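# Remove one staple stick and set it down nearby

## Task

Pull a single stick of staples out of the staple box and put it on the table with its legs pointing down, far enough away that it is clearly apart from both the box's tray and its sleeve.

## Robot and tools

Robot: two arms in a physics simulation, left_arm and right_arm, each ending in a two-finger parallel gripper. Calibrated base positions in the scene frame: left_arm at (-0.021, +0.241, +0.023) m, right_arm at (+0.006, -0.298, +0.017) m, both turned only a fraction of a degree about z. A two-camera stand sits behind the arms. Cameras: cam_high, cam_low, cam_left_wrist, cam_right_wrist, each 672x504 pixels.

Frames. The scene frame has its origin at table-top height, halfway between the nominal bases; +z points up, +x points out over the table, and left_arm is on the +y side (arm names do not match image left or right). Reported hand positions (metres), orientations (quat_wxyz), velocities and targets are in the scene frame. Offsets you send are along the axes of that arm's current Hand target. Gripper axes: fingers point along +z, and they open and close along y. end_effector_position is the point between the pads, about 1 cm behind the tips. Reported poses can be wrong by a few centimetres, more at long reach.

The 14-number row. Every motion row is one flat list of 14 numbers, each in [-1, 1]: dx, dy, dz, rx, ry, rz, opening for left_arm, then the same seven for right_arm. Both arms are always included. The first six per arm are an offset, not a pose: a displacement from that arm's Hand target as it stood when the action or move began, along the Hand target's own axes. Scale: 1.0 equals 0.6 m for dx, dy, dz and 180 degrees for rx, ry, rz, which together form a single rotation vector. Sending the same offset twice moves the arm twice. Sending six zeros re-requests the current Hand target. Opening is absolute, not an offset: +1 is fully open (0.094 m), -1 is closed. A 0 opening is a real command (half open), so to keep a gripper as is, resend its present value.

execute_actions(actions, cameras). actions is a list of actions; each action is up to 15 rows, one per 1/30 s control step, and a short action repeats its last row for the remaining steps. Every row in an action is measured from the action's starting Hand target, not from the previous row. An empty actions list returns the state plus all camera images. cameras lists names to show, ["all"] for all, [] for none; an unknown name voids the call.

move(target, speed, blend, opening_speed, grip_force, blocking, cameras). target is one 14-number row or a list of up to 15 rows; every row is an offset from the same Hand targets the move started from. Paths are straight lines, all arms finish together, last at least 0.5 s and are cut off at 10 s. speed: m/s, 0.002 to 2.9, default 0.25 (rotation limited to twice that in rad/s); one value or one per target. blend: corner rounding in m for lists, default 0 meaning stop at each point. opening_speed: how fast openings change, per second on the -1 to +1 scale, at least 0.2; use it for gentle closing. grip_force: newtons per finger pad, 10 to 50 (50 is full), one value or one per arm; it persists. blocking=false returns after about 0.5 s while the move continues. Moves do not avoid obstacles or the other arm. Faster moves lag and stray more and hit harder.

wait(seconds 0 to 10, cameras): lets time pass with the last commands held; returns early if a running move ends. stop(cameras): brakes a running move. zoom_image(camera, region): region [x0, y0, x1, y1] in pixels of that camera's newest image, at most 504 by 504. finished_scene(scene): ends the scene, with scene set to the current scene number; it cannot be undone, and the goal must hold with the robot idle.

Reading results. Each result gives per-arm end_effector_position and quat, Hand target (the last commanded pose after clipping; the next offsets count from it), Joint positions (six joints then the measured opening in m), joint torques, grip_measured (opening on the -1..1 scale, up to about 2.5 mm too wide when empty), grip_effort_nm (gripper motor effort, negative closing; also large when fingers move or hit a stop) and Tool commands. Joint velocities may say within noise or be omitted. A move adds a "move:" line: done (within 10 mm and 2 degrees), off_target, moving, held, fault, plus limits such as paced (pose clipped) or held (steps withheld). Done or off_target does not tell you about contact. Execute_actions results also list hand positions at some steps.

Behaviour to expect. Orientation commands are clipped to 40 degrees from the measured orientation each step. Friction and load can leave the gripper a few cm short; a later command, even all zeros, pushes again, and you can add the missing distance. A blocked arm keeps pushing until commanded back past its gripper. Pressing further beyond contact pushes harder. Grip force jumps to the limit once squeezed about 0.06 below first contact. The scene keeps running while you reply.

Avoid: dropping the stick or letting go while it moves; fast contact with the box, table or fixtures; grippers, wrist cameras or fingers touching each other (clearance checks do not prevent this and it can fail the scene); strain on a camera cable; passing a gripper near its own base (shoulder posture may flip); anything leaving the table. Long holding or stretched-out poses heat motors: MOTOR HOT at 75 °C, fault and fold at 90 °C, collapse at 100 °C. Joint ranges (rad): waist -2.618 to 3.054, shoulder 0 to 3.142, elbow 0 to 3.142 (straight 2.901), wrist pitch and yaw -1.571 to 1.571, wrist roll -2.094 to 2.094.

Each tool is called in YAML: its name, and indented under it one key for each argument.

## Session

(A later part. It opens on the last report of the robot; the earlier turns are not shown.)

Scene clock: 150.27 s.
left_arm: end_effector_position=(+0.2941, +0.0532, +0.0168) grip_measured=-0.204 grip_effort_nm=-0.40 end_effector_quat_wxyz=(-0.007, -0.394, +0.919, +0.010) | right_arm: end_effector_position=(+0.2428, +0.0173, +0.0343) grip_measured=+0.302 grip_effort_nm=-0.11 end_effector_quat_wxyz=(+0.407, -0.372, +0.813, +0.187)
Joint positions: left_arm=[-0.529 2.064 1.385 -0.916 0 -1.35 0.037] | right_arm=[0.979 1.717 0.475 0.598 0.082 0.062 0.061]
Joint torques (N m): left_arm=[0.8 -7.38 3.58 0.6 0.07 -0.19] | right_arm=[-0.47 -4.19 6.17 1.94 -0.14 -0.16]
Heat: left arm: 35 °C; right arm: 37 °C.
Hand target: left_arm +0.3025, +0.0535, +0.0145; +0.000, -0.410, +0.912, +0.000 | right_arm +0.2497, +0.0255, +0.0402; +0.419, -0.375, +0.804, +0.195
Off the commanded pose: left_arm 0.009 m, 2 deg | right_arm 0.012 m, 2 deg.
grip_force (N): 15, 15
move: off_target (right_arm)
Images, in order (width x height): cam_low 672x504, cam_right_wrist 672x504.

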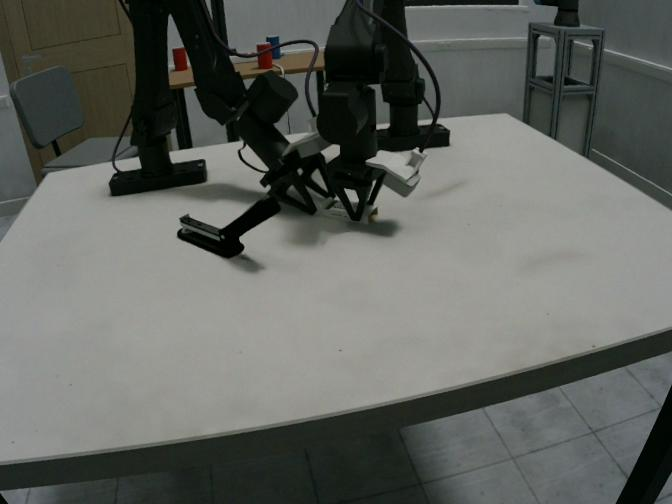

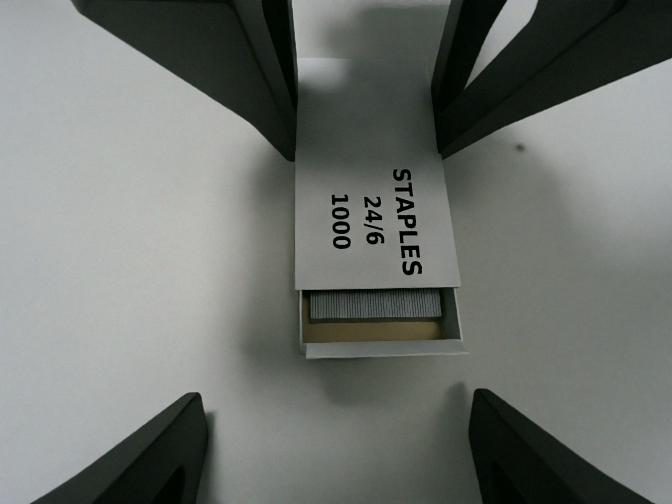

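move:
  target: [0,0,0,0,0,0,-0.43,0.013,-0.017,0.0455,0,0,0,0.3]
  speed: 0.05
  cameras: ["cam_low","cam_right_wrist"]

zoom_image:
  camera: "cam_low"
  region: [280, 150, 400, 240]

Scene clock: 157.00 s.
left_arm: end_effector_position=(+0.2941, +0.0532, +0.0168) grip_measured=-0.204 grip_effort_nm=-0.40 end_effector_quat_wxyz=(-0.007, -0.394, +0.919, +0.010) | right_arm: end_effector_position=(+0.2669, +0.0373, +0.0348) grip_measured=+0.302 grip_effort_nm=-0.11 end_effector_quat_wxyz=(+0.436, -0.364, +0.796, +0.212)
Joint positions: left_arm=[-0.529 2.064 1.385 -0.916 0 -1.35 0.037] | right_arm=[0.939 1.849 0.535 0.754 0.035 0.045 0.061]
Joint torques (N m): left_arm=[0.81 -7.39 3.66 0.57 0.02 -0.17] | right_arm=[-0.57 -4.05 4.89 1.45 -0.11 -0.22]
Heat: left arm: 34 °C; right arm: 37 °C.
Hand target: left_arm +0.3025, +0.0535, +0.0145; +0.000, -0.410, +0.912, +0.000 | right_arm +0.2690, +0.0327, +0.0182; +0.419, -0.375, +0.804, +0.195
Off the commanded pose: left_arm 0.009 m, 2 deg | right_arm 0.017 m, 3 deg.
grip_force (N): 15, 15
move: off_target (right_arm)
Images, in order (width x height): cam_low 672x504, cam_right_wrist 672x504.

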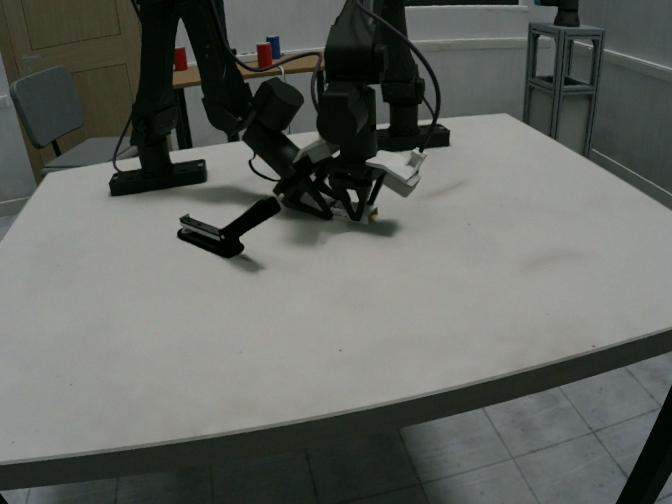

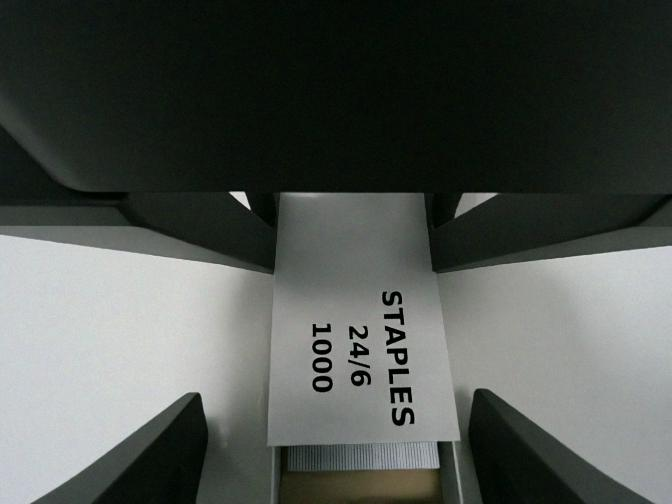

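Scaled by 4.200 from the camera's 672x504 image, which has a finer 960x720 frame.

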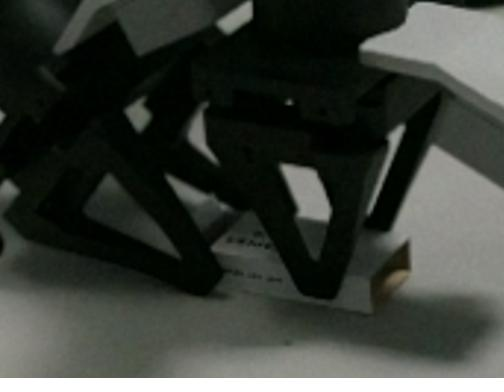

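move:
  target: [0,0,0,0,0,0,-0.43,-0.034,0,-0.0266,0,0,0,0.3]
  speed: 0.05
  cameras: ["cam_low","cam_right_wrist"]

zoom_image:
  camera: "cam_low"
  region: [280, 150, 400, 240]

Scene clock: 165.27 s.
left_arm: end_effector_position=(+0.2941, +0.0532, +0.0168) grip_measured=-0.204 grip_effort_nm=-0.40 end_effector_quat_wxyz=(-0.007, -0.394, +0.919, +0.010) | right_arm: end_effector_position=(+0.2630, +0.0321, +0.0351) grip_measured=+0.302 grip_effort_nm=-0.11 end_effector_quat_wxyz=(+0.419, -0.371, +0.804, +0.201)
Joint positions: left_arm=[-0.529 2.064 1.385 -0.916 0 -1.35 0.037] | right_arm=[0.939 1.803 0.541 0.658 0.035 0.039 0.061]
Joint torques (N m): left_arm=[0.85 -7.42 3.71 0.57 0.07 -0.13] | right_arm=[-0.54 -9.73 6.16 1.08 -0.1 -0.16]
Heat: left arm: 34 °C; right arm: 37 °C.
Hand target: left_arm +0.3025, +0.0535, +0.0145; +0.000, -0.410, +0.912, +0.000 | right_arm +0.2681, +0.0316, +0.0440; +0.419, -0.375, +0.804, +0.195
Off the commanded pose: left_arm 0.009 m, 2 deg | right_arm 0.010 m, 1 deg.
grip_force (N): 15, 15
move: done
Images, in order (width x height): cam_low 672x504, cam_right_wrist 672x504.

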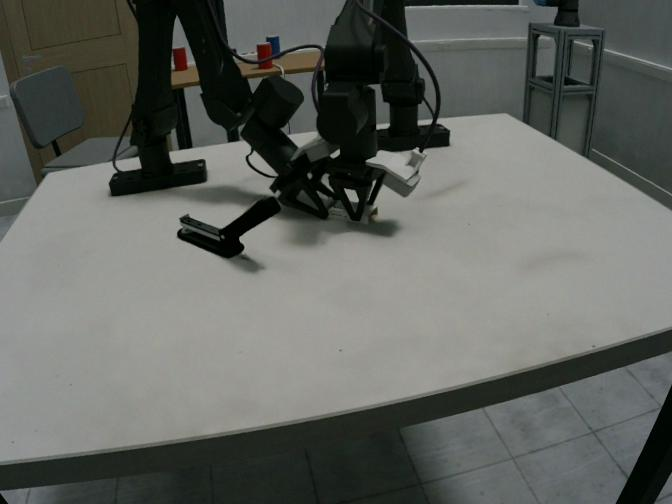

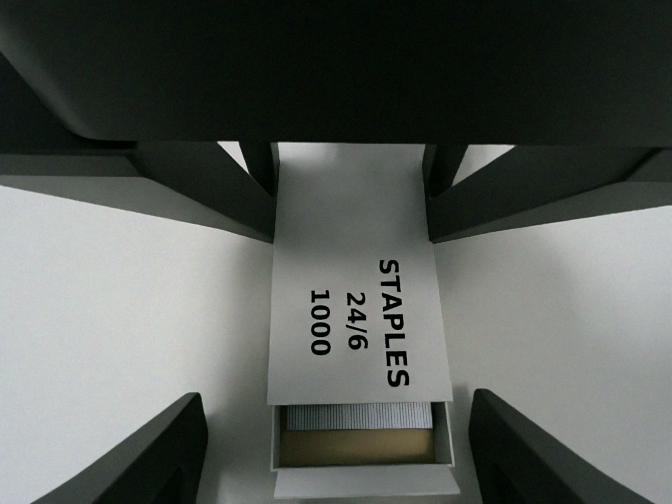

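Scaled by 4.200 from the camera's 672x504 image, which has a finer 960x720 frame.

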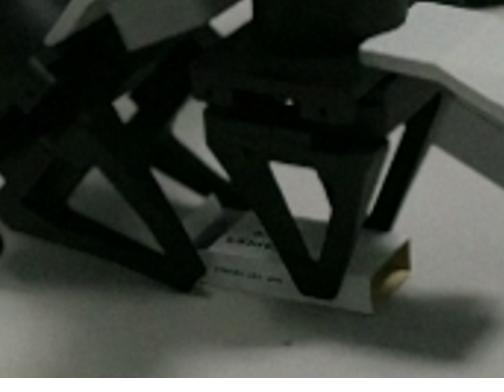

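move:
  target:
    - [0,0,0,0,0,0,-0.43,0,-0.007,0,0,0,0,0.1]
    - [0,0,0,0,0,0,-0.43,0,-0.007,0,0,0,0,-0.42]
  speed: 0.05
  opening_speed: 0.4
  cameras: ["cam_low","cam_right_wrist"]

zoom_image:
  camera: "cam_low"
  region: [280, 150, 400, 240]

Scene clock: 173.67 s.
left_arm: end_effector_position=(+0.2941, +0.0532, +0.0168) grip_measured=-0.204 grip_effort_nm=-0.40 end_effector_quat_wxyz=(-0.007, -0.394, +0.919, +0.010) | right_arm: end_effector_position=(+0.2672, +0.0288, +0.0351) grip_measured=-0.210 grip_effort_nm=-0.37 end_effector_quat_wxyz=(+0.420, -0.370, +0.804, +0.198)
Joint positions: left_arm=[-0.529 2.064 1.385 -0.916 0 -1.35 0.037] | right_arm=[0.924 1.803 0.541 0.658 0.029 0.029 0.037]
Joint torques (N m): left_arm=[0.7 -7.5 3.7 0.56 0.08 -0.19] | right_arm=[-0.61 -9.77 6.15 1.09 -0.11 -0.16]
Heat: left arm: 34 °C; right arm: 35 °C.
Hand target: left_arm +0.3025, +0.0535, +0.0145; +0.000, -0.410, +0.912, +0.000 | right_arm +0.2714, +0.0289, +0.0440; +0.419, -0.375, +0.804, +0.195
Off the commanded pose: left_arm 0.009 m, 2 deg | right_arm 0.010 m, 1 deg.
grip_force (N): 15, 15
move: done
Images, in order (width x height): cam_low 672x504, cam_right_wrist 672x504.

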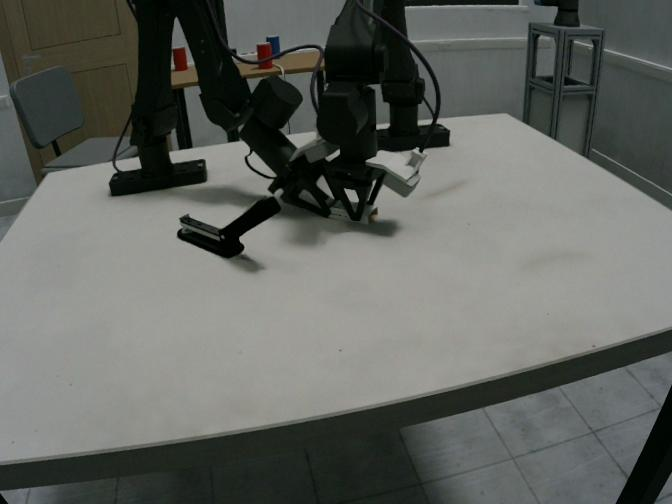

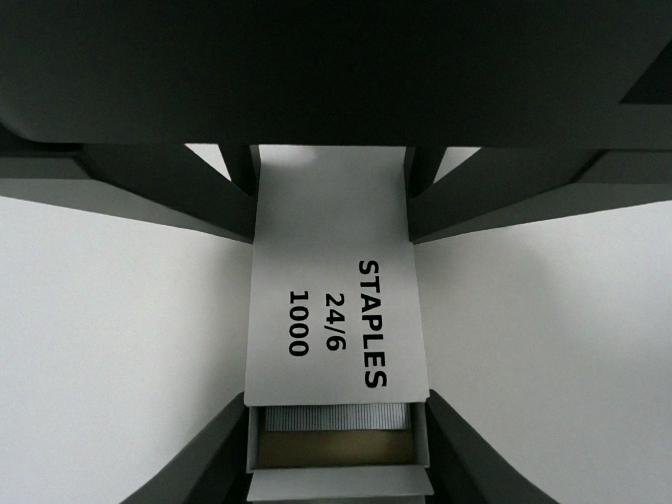

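Scaled by 4.200 from the camera's 672x504 image, which has a finer 960x720 frame.

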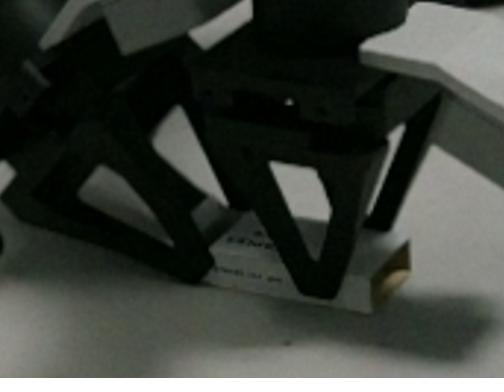

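move:
  target:
    - [0,0,0,0,0,0,-0.43,0,0,0,0,0,0,-0.12]
    - [0,0,0,0,0,0,-0.43,0.0057,0.002,-0.008,0,0,0,-0.12]
    - [0,0,0,0,0,0,-0.43,0.0057,0.002,-0.008,0,0,0,-0.42]
  speed: 0.04
  opening_speed: 0.4
  cameras: ["cam_low","cam_right_wrist"]

Scene clock: 179.80 s.
left_arm: end_effector_position=(+0.2949, +0.0523, +0.0168) grip_measured=-0.204 grip_effort_nm=-0.41 end_effector_quat_wxyz=(-0.007, -0.394, +0.919, +0.008) | right_arm: end_effector_position=(+0.2675, +0.0275, +0.0363) grip_measured=-0.211 grip_effort_nm=-0.38 end_effector_quat_wxyz=(+0.421, -0.373, +0.804, +0.193)
Joint positions: left_arm=[-0.529 2.064 1.385 -0.911 0.002 -1.35 0.037] | right_arm=[0.924 1.794 0.541 0.645 0.035 0.02 0.037]
Joint torques (N m): left_arm=[0.87 -7.41 3.67 0.53 0.05 -0.17] | right_arm=[-0.24 -10.29 4.29 1.24 -0.07 -0.13]
Heat: left arm: 34 °C; right arm: 35 °C.
Hand target: left_arm +0.3025, +0.0535, +0.0145; +0.000, -0.410, +0.912, +0.000 | right_arm +0.2667, +0.0252, +0.0440; +0.419, -0.375, +0.804, +0.195
Off the commanded pose: left_arm 0.008 m, 2 deg | right_arm 0.008 m, 0 deg.
grip_force (N): 15, 15
move: done
Images, in order (width x height): cam_low 672x504, cam_right_wrist 672x504.

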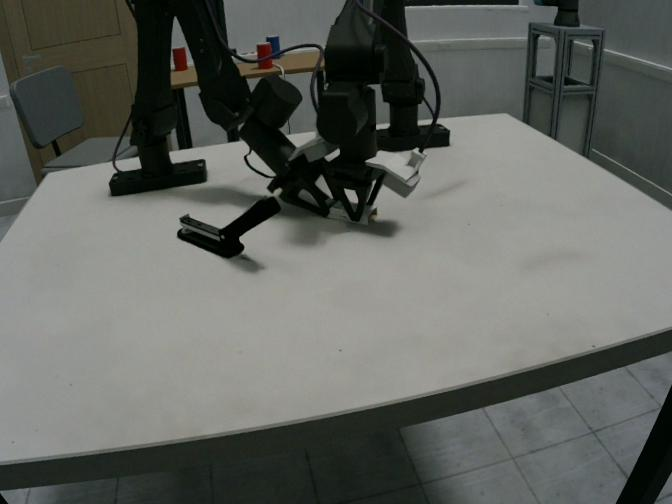

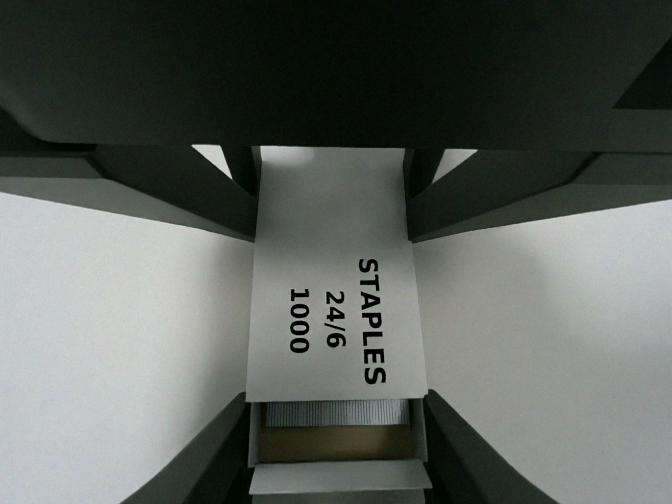

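move:
  target: [0,0,0,0,0,0,-0.43,0.029,0,-0.041,0,0,0,-0.42]
  speed: 0.03
  cameras: ["cam_low","cam_right_wrist"]

zoom_image:
  camera: "cam_low"
  region: [280, 150, 400, 240]

Scene clock: 183.57 s.
left_arm: end_effector_position=(+0.2839, +0.0344, +0.0176) grip_measured=-0.205 grip_effort_nm=-0.40 end_effector_quat_wxyz=(-0.044, -0.388, +0.920, -0.019) | right_arm: end_effector_position=(+0.2543, +0.0077, +0.0418) grip_measured=-0.214 grip_effort_nm=-0.38 end_effector_quat_wxyz=(+0.424, -0.372, +0.803, +0.192)
Joint positions: left_arm=[-0.541 2.064 1.385 -0.911 0.094 -1.35 0.037] | right_arm=[0.919 1.699 0.448 0.649 0.035 0.016 0.037]
Joint torques (N m): left_arm=[1.91 -7.62 3.6 0.5 -0.7 -0.15] | right_arm=[0.01 -9.21 2.29 1.47 -0.04 -0.08]
Heat: left arm: 34 °C; right arm: 35 °C.
Hand target: left_arm +0.3025, +0.0535, +0.0145; +0.000, -0.410, +0.912, +0.000 | right_arm +0.2473, +0.0021, +0.0438; +0.419, -0.375, +0.804, +0.195
Off the commanded pose: left_arm 0.027 m, 6 deg | right_arm 0.009 m, 1 deg.
grip_force (N): 15, 15
move: off_target (left_arm)
Images, in order (width x height): cam_low 672x504, cam_right_wrist 672x504.

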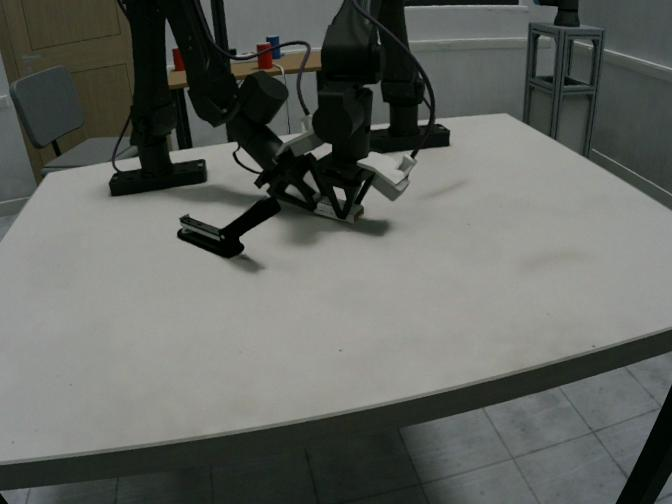

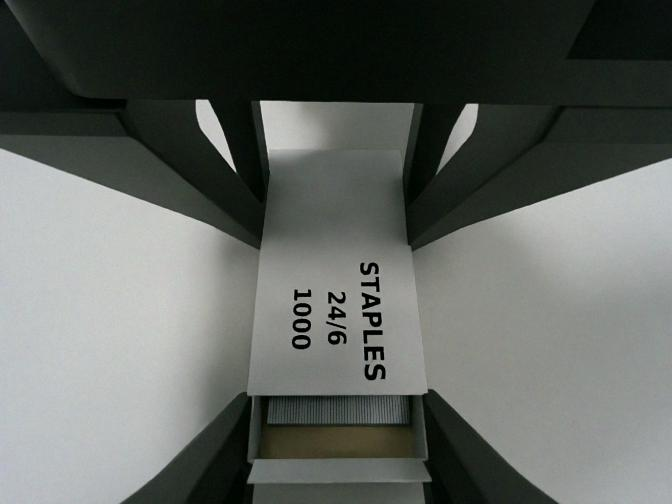

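Scaled by 4.200 from the camera's 672x504 image, which has a finer 960x720 frame.

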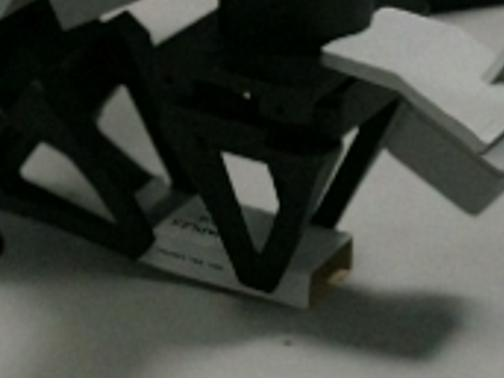

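move:
  target:
    - [0.035,-0.008,0,0,0,0,-0.43,0,0,0,0,0,0,-0.42]
    - [0.035,-0.008,0,0,0,0,-0.43,0,0,0,0,0,0,-0.1]
    - [0.035,-0.008,0,0,0,0,-0.43,-0.0053,0,0.0075,0,0,0,-0.1]
  speed: 0.04
  opening_speed: 0.4
  cameras: ["cam_low","cam_right_wrist"]

zoom_image:
  camera: "cam_low"
  region: [270, 150, 390, 240]

Scene clock: 193.57 s.
left_arm: end_effector_position=(+0.2831, +0.0338, +0.0168) grip_measured=-0.205 grip_effort_nm=-0.41 end_effector_quat_wxyz=(-0.016, -0.399, +0.917, +0.001) | right_arm: end_effector_position=(+0.2513, +0.0019, +0.0370) grip_measured=-0.102 grip_effort_nm=0.13 end_effector_quat_wxyz=(+0.418, -0.373, +0.807, +0.189)
Joint positions: left_arm=[-0.577 2.064 1.385 -0.911 0.026 -1.408 0.037] | right_arm=[0.915 1.694 0.429 0.647 0.032 0.016 0.042]
Joint torques (N m): left_arm=[-0.35 -7.09 4 0.53 -0.14 -0.17] | right_arm=[-0.05 -7.25 5.31 1.4 -0.05 -0.09]
Heat: left arm: 34 °C; right arm: 35 °C.
Hand target: left_arm +0.2921, +0.0347, +0.0146; +0.000, -0.410, +0.912, +0.000 | right_arm +0.2508, +0.0063, +0.0438; +0.419, -0.375, +0.804, +0.195
Off the commanded pose: left_arm 0.009 m, 2 deg | right_arm 0.008 m, 1 deg.
grip_force (N): 15, 15
move: done
Images, in order (width x height): cam_low 672x504, cam_right_wrist 672x504.

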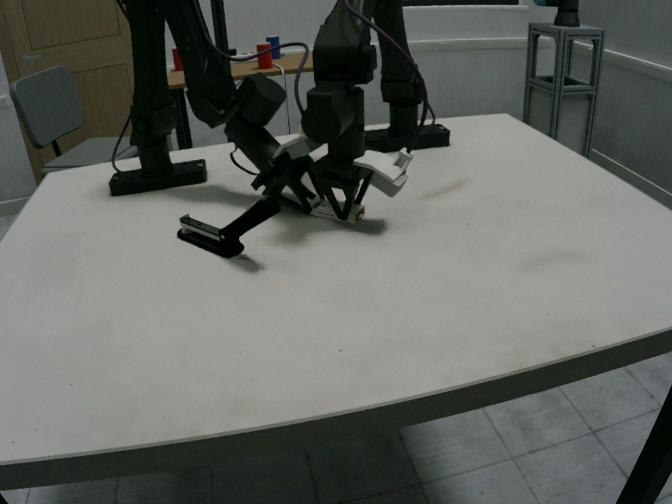

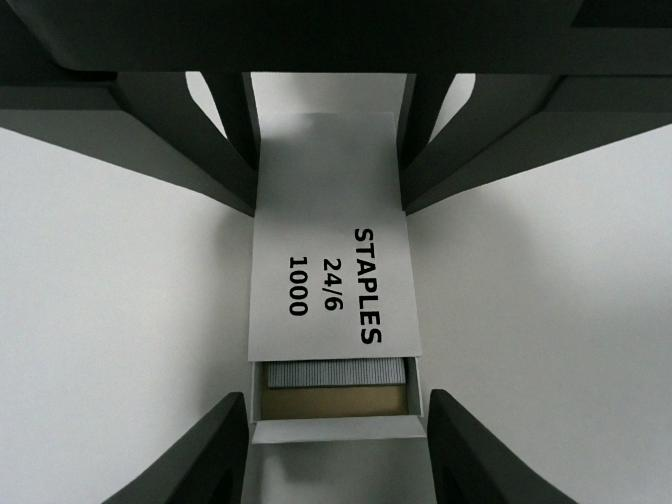

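Scaled by 4.200 from the camera's 672x504 image, which has a finer 960x720 frame.

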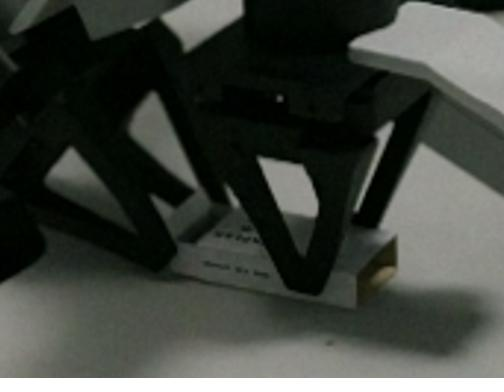

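move:
  target:
    - [0,0,0,0,0,0,-0.43,-0.003,0,0.004,0,0,0,-0.1]
    - [0,0,0,0,0,0,-0.43,-0.003,0,0.004,0,0,0,-0.42]
  speed: 0.04
  opening_speed: 0.4
  cameras: ["cam_low","cam_right_wrist"]

zoom_image:
  camera: "cam_right_wrist"
  region: [200, 330, 480, 504]

Scene clock: 199.03 s.
left_arm: end_effector_position=(+0.2835, +0.0336, +0.0168) grip_measured=-0.205 grip_effort_nm=-0.41 end_effector_quat_wxyz=(-0.016, -0.399, +0.917, +0.001) | right_arm: end_effector_position=(+0.2513, +0.0019, +0.0370) grip_measured=-0.221 grip_effort_nm=-0.38 end_effector_quat_wxyz=(+0.418, -0.373, +0.807, +0.189)
Joint positions: left_arm=[-0.577 2.064 1.385 -0.91 0.026 -1.408 0.037] | right_arm=[0.915 1.694 0.429 0.647 0.032 0.016 0.037]
Joint torques (N m): left_arm=[-0.25 -7.08 4.16 0.51 -0.16 -0.18] | right_arm=[-0.08 -6.43 6.37 1.38 -0.05 -0.09]
Heat: left arm: 34 °C; right arm: 35 °C.
Hand target: left_arm +0.2921, +0.0347, +0.0146; +0.000, -0.410, +0.912, +0.000 | right_arm +0.2528, +0.0086, +0.0439; +0.419, -0.375, +0.804, +0.195
Off the commanded pose: left_arm 0.009 m, 2 deg | right_arm 0.010 m, 1 deg.
grip_force (N): 15, 15
move: done
Images, in order (width x height): cam_low 672x504, cam_right_wrist 672x504.

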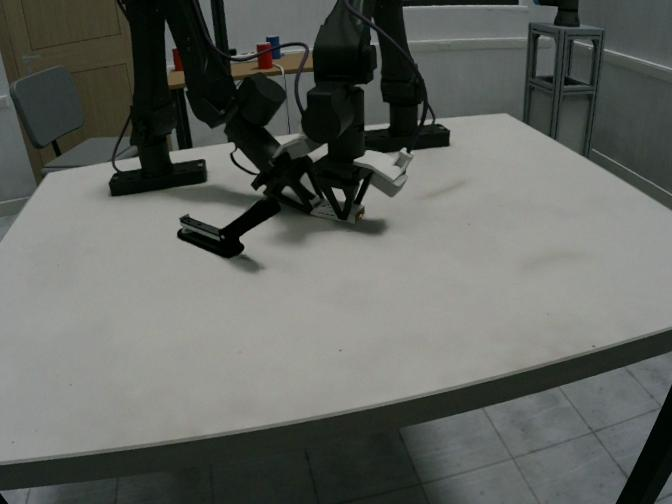

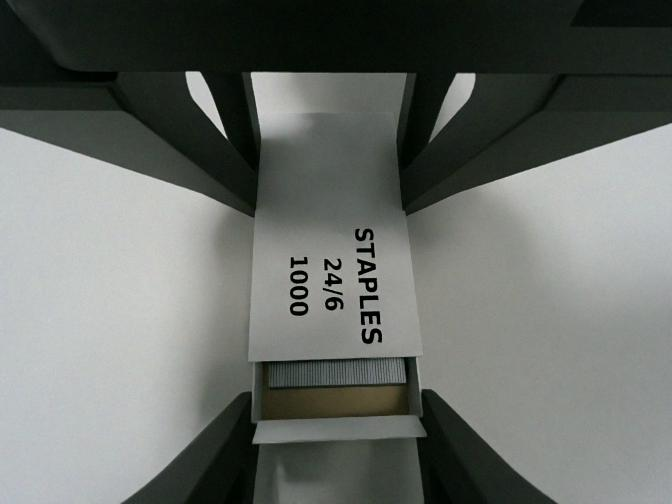

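Scaled by 1.800 from the camera's 672x504 image, which has a finer 960x720 frame.

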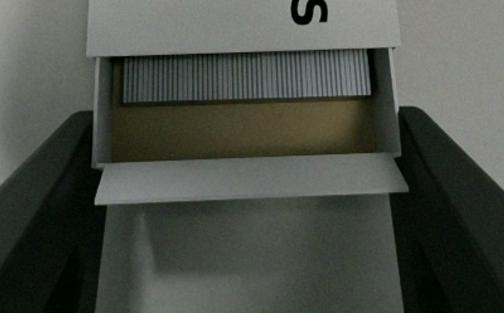

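move:
  target: [0,0,0,0,0,0,-0.43,0.034,0,-0.048,0,0,0,-0.44]
  speed: 0.03
  cameras: ["cam_low","cam_right_wrist"]

zoom_image:
  camera: "cam_low"
  region: [270, 150, 390, 240]

Scene clock: 202.43 s.
left_arm: end_effector_position=(+0.2765, +0.0235, +0.0172) grip_measured=-0.205 grip_effort_nm=-0.40 end_effector_quat_wxyz=(-0.033, -0.395, +0.918, -0.010) | right_arm: end_effector_position=(+0.2377, -0.0160, +0.0418) grip_measured=-0.221 grip_effort_nm=-0.38 end_effector_quat_wxyz=(+0.422, -0.370, +0.805, +0.190)
Joint positions: left_arm=[-0.59 2.064 1.385 -0.91 0.066 -1.413 0.037] | right_arm=[0.915 1.598 0.34 0.649 0.035 0.017 0.037]
Joint torques (N m): left_arm=[1.06 -7.21 4.12 0.51 -0.49 -0.12] | right_arm=[0.27 -7.61 2.65 1.54 -0.01 -0.06]
Heat: left arm: 34 °C; right arm: 35 °C.
Hand target: left_arm +0.2921, +0.0347, +0.0146; +0.000, -0.410, +0.912, +0.000 | right_arm +0.2301, -0.0184, +0.0437; +0.419, -0.375, +0.804, +0.195
Off the commanded pose: left_arm 0.019 m, 4 deg | right_arm 0.008 m, 1 deg.
grip_force (N): 15, 15
move: off_target (left_arm)
Images, in order (width x height): cam_low 672x504, cam_right_wrist 672x504.

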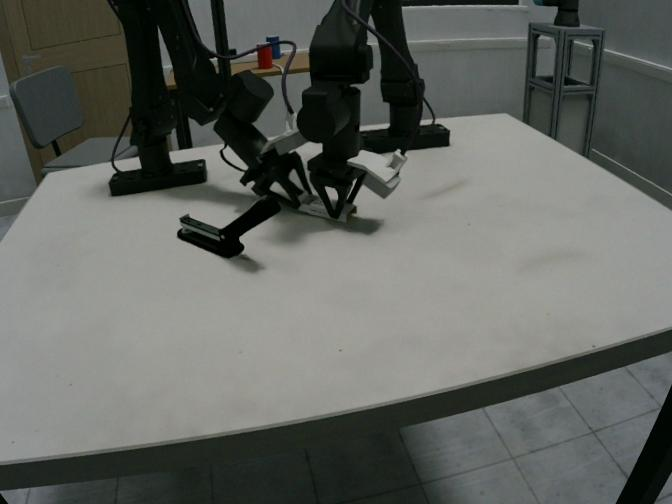

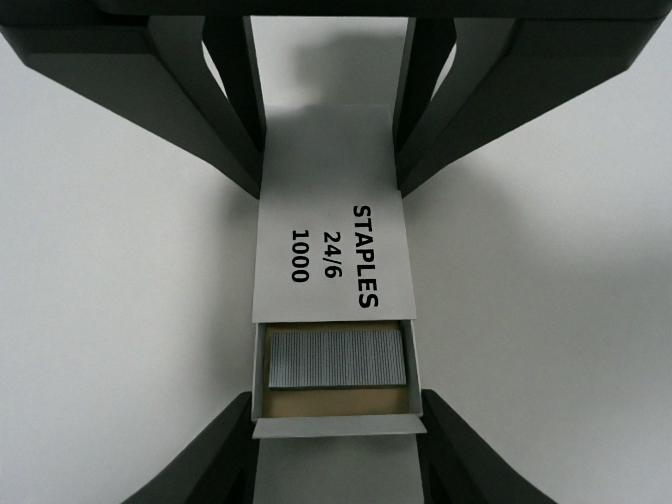

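Scaled by 4.200 from the camera's 672x504 image, which has a finer 960x720 frame.

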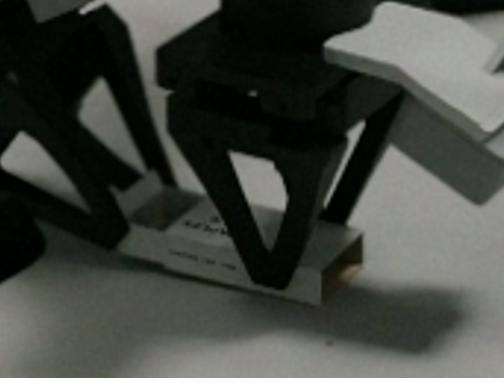

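move:
  target: [0,0,0,0,0,0,-0.43,0.0215,0,-0.034,0,0,0,-0.44]
  speed: 0.03
  cameras: ["cam_low","cam_right_wrist"]

zoom_image:
  camera: "cam_right_wrist"
  region: [200, 200, 480, 480]

Scene clock: 206.83 s.
left_arm: end_effector_position=(+0.2759, +0.0226, +0.0172) grip_measured=-0.205 grip_effort_nm=-0.41 end_effector_quat_wxyz=(-0.035, -0.393, +0.919, -0.012) | right_arm: end_effector_position=(+0.2233, -0.0332, +0.0469) grip_measured=-0.221 grip_effort_nm=-0.38 end_effector_quat_wxyz=(+0.429, -0.370, +0.801, +0.195)
Joint positions: left_arm=[-0.59 2.064 1.385 -0.91 0.072 -1.41 0.037] | right_arm=[0.915 1.49 0.248 0.652 0.032 0.016 0.037]
Joint torques (N m): left_arm=[1.1 -7.09 4.14 0.49 -0.5 -0.14] | right_arm=[0.54 -6.68 3.02 1.33 0.03 -0.04]
Heat: left arm: 34 °C; right arm: 35 °C.
Hand target: left_arm +0.2921, +0.0347, +0.0146; +0.000, -0.410, +0.912, +0.000 | right_arm +0.2146, -0.0369, +0.0448; +0.419, -0.375, +0.804, +0.195
Off the commanded pose: left_arm 0.020 m, 5 deg | right_arm 0.010 m, 1 deg.
grip_force (N): 15, 15
move: off_target (left_arm)
Images, in order (width x height): cam_low 672x504, cam_right_wrist 672x504.

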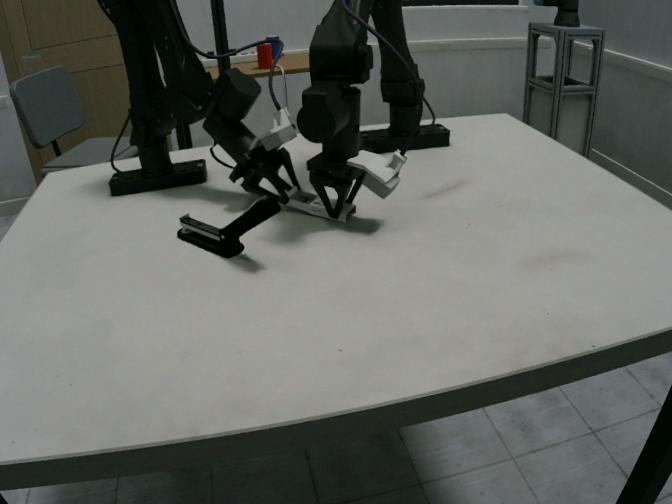

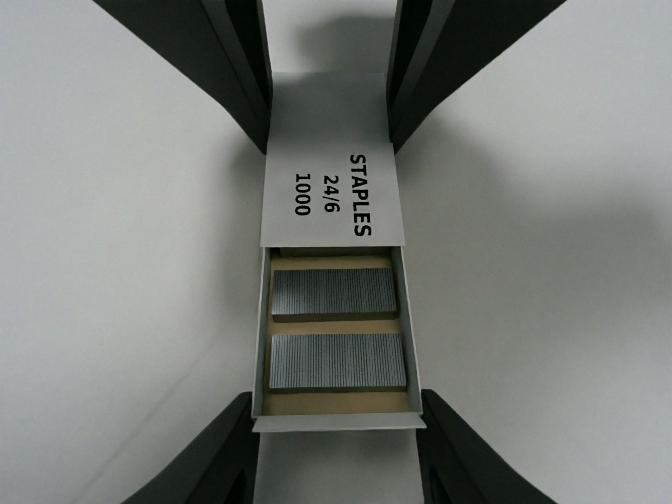

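Scaled by 1.800 from the camera's 672x504 image, which has a finer 960x720 frame.

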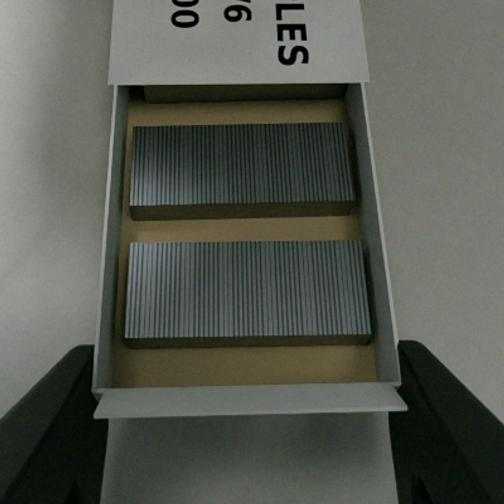

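move:
  target:
    - [0.022,-0.003,0,0,0,0,-0.43,0,0,0,0,0,0,-0.44]
    - [0.022,-0.003,0,0,0,0,-0.43,0,0,0,0,0,0,0.0]
    - [0.022,-0.003,0,0,0,0,-0.43,-0.005,0,-0.166,0,0,0,0.0]
    - [0.022,-0.003,0,0,0,0,0.1,-0.005,0,-0.166,0,0,0,0.0]
    - [0.022,-0.003,-0.15,0,0,0,0.1,-0.005,0,-0.166,0,0,0,0.0]
  speed: [0.03,0.03,0.08,0.08,0.08]
  opening_speed: 0.5
  cameras: ["all"]

Scene clock: 224.43 s.
left_arm: end_effector_position=(+0.2754, +0.0241, +0.0801) grip_measured=+0.098 grip_effort_nm=0.11 end_effector_quat_wxyz=(-0.027, -0.400, +0.916, +0.019) | right_arm: end_effector_position=(+0.1634, -0.0986, +0.0943) grip_measured=-0.002 grip_effort_nm=0.13 end_effector_quat_wxyz=(+0.419, -0.381, +0.801, +0.196)
Joint positions: left_arm=[-0.61 2.023 1.586 -1.193 0.026 -1.443 0.052] | right_arm=[0.941 0.591 0.172 -0.191 0.035 0.017 0.047]
Joint torques (N m): left_arm=[-0.35 -11.6 6.52 0.03 -0.15 -0.18] | right_arm=[0.54 0.01 10.14 1.24 0.16 0.07]
Heat: left arm: 34 °C; right arm: 34 °C.
Hand target: left_arm +0.2848, +0.0236, +0.1046; +0.000, -0.410, +0.912, +0.000 | right_arm +0.1633, -0.0982, +0.1044; +0.419, -0.375, +0.804, +0.195
Off the commanded pose: left_arm 0.026 m, 4 deg | right_arm 0.010 m, 1 deg.
grip_force (N): 15, 15
move: off_target (left_arm)

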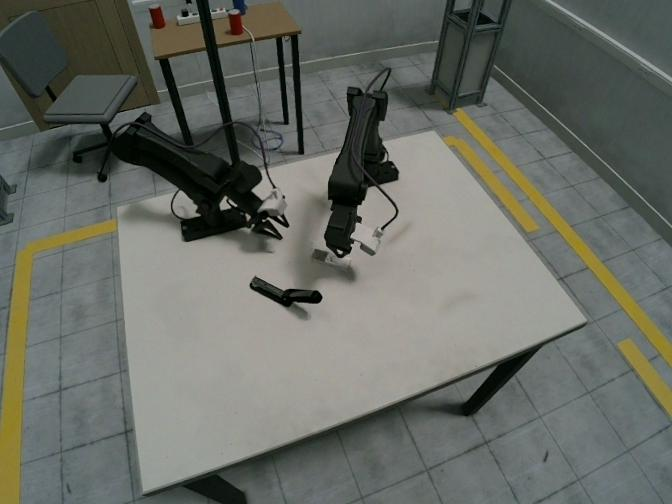

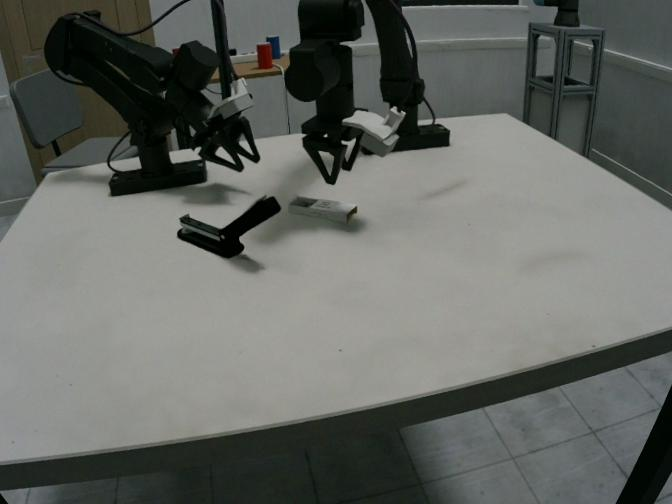

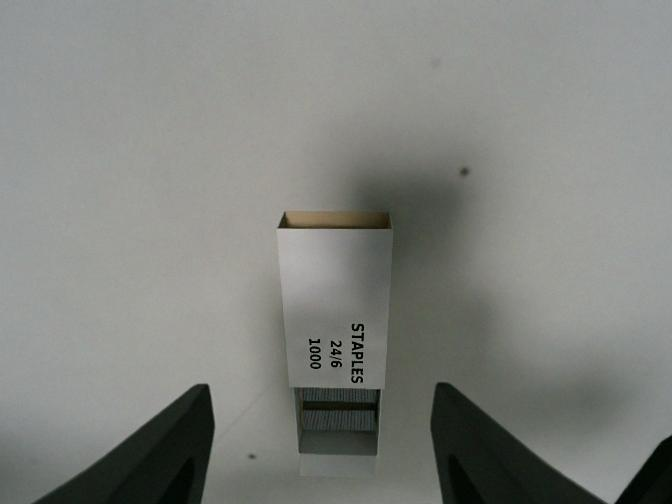

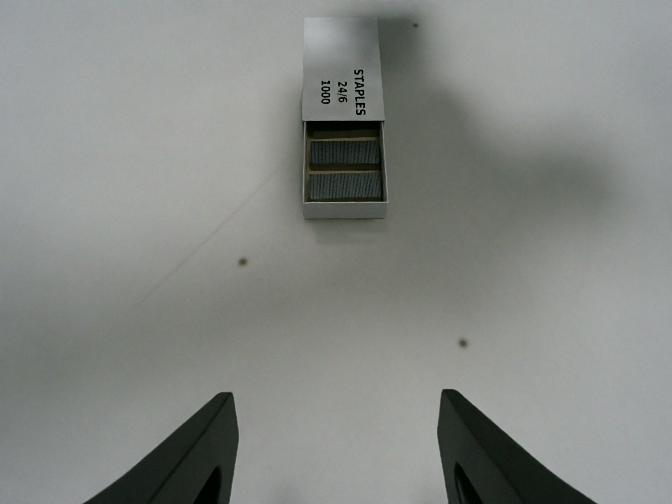

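move:
  target:
    - [0,0,0,0,0,0,0.1,0.044,-0.105,-0.208,0,0,0,0]
    - [0.12,0,-0.05,0,0,0.513,0,0.044,-0.105,-0.208,0,0,0,0]
  speed: [0.15,0.15]
  cameras: ["all"]

Scene clock: 240.90 s.
left_arm: end_effector_position=(+0.2328, -0.0239, +0.1099) grip_measured=+0.002 grip_effort_nm=-0.15 end_effector_quat_wxyz=(-0.034, +0.359, +0.933, +0.006) | right_arm: end_effector_position=(+0.1386, -0.2389, +0.1420) grip_measured=-0.002 grip_effort_nm=0.12 end_effector_quat_wxyz=(+0.384, -0.384, +0.825, +0.158)
Joint positions: left_arm=[-0.79 2.011 1.687 -1.313 0.017 -0.066 0.047] | right_arm=[-0.79 0.667 0.55 -1.527 -0.853 -1.712 0.047]
Joint torques (N m): left_arm=[-0.7 -11.66 6.68 0.03 -0.06 0.1] | right_arm=[0.28 2.77 6.72 -0.23 -1.04 -0.14]
Heat: left arm: 35 °C; right arm: 35 °C.
Hand target: left_arm +0.2370, -0.0302, +0.1346; +0.000, +0.374, +0.927, +0.000 | right_arm +0.1362, -0.2286, +0.1543; +0.419, -0.375, +0.804, +0.195
Off the commanded pose: left_arm 0.026 m, 4 deg | right_arm 0.016 m, 6 deg.
joint sent to its limit (right arm) — joint 4 (wrist pitch), lower limit. The joint targets are off in orientation, not in position.
grip_force (N): 15, 15
move: off_target (left_arm, right_arm); target 2's new opening was sent with left_arm's hand 0.026 m and 4 deg from that target

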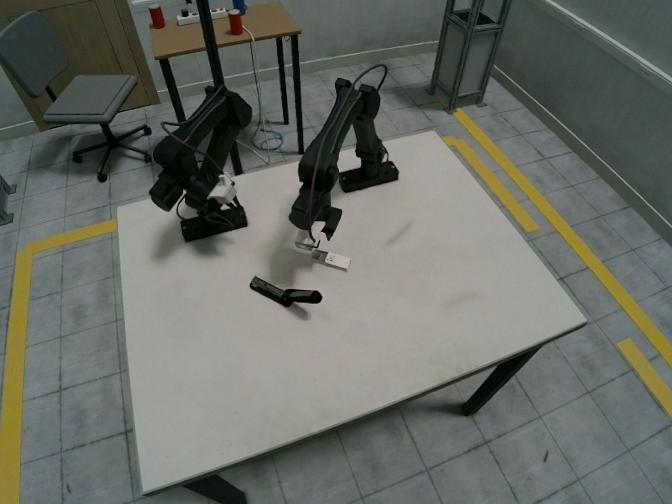

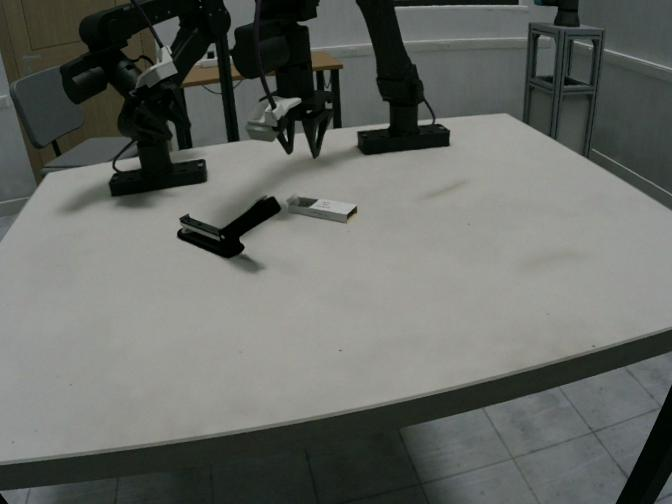

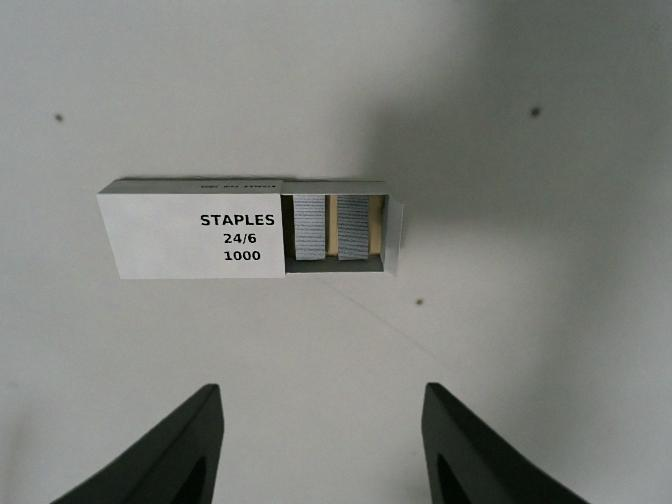

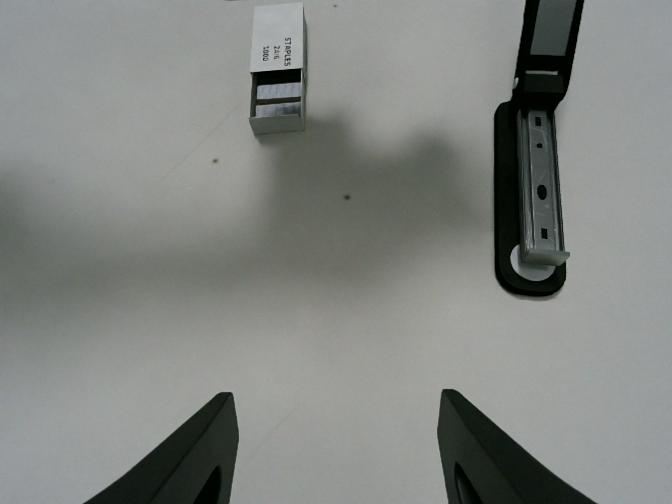

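move:
  target: [-0.02,-0.015,0.083,0,0,0,-0.55,0,0,0,0,0,0,0]
  speed: 0.1
  cameras: ["cam_low","cam_left_wrist"]

zoom_image:
  camera: "cam_left_wrist"
  region: [150, 200, 500, 504]

Scene clock: 252.50 s.
left_arm: end_effector_position=(+0.2368, -0.0378, +0.0859) grip_measured=-0.548 grip_effort_nm=-0.15 end_effector_quat_wxyz=(-0.014, +0.369, +0.929, +0.002) | right_arm: end_effector_position=(+0.1386, -0.2389, +0.1420) grip_measured=-0.002 grip_effort_nm=0.12 end_effector_quat_wxyz=(+0.384, -0.384, +0.825, +0.158)
Joint positions: left_arm=[-0.811 2.035 1.629 -1.192 0.009 -0.066 0.021] | right_arm=[-0.79 0.667 0.55 -1.527 -0.853 -1.712 0.047]
Joint torques (N m): left_arm=[-0.59 -7.86 3.71 0.6 -0.06 -0.07] | right_arm=[0.28 2.77 6.69 -0.23 -1.04 -0.13]
Heat: left arm: 35 °C; right arm: 35 °C.
Hand target: left_arm +0.2393, -0.0450, +0.0848; +0.000, +0.374, +0.927, +0.000 | right_arm +0.1362, -0.2286, +0.1543; +0.419, -0.375, +0.804, +0.195
Off the commanded pose: left_arm 0.008 m, 2 deg | right_arm 0.016 m, 6 deg.
joint sent to its limit (right arm) — joint 4 (wrist pitch), lower limit. The joint targets are off in orientation, not in position.
grip_force (N): 15, 15
move: off_target (right_arm)
Images, in order (width x height): cam_low 672x504, cam_left_wrist 672x504.

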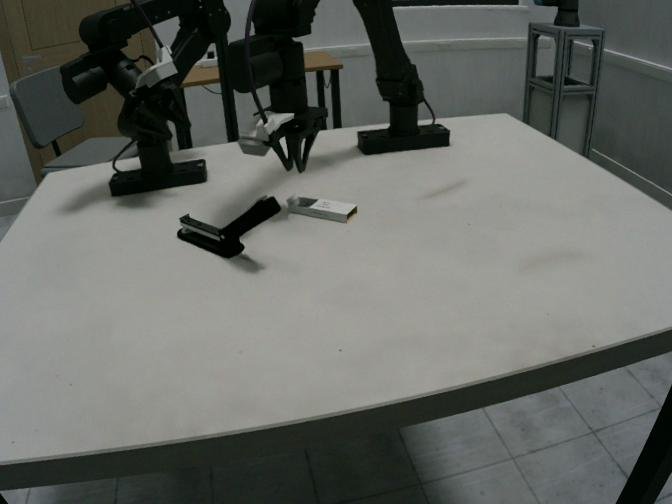

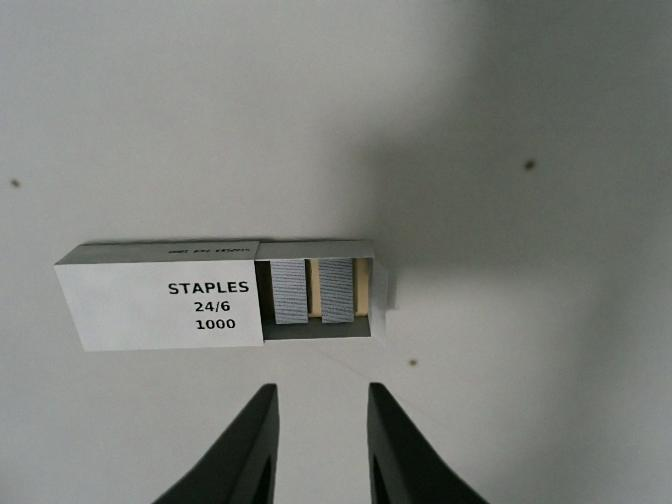

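Scaled by 1.440 from the camera's 672x504 image, which has a finer 960x720 frame.

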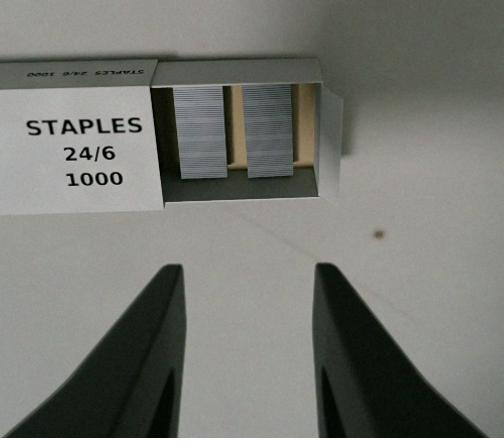

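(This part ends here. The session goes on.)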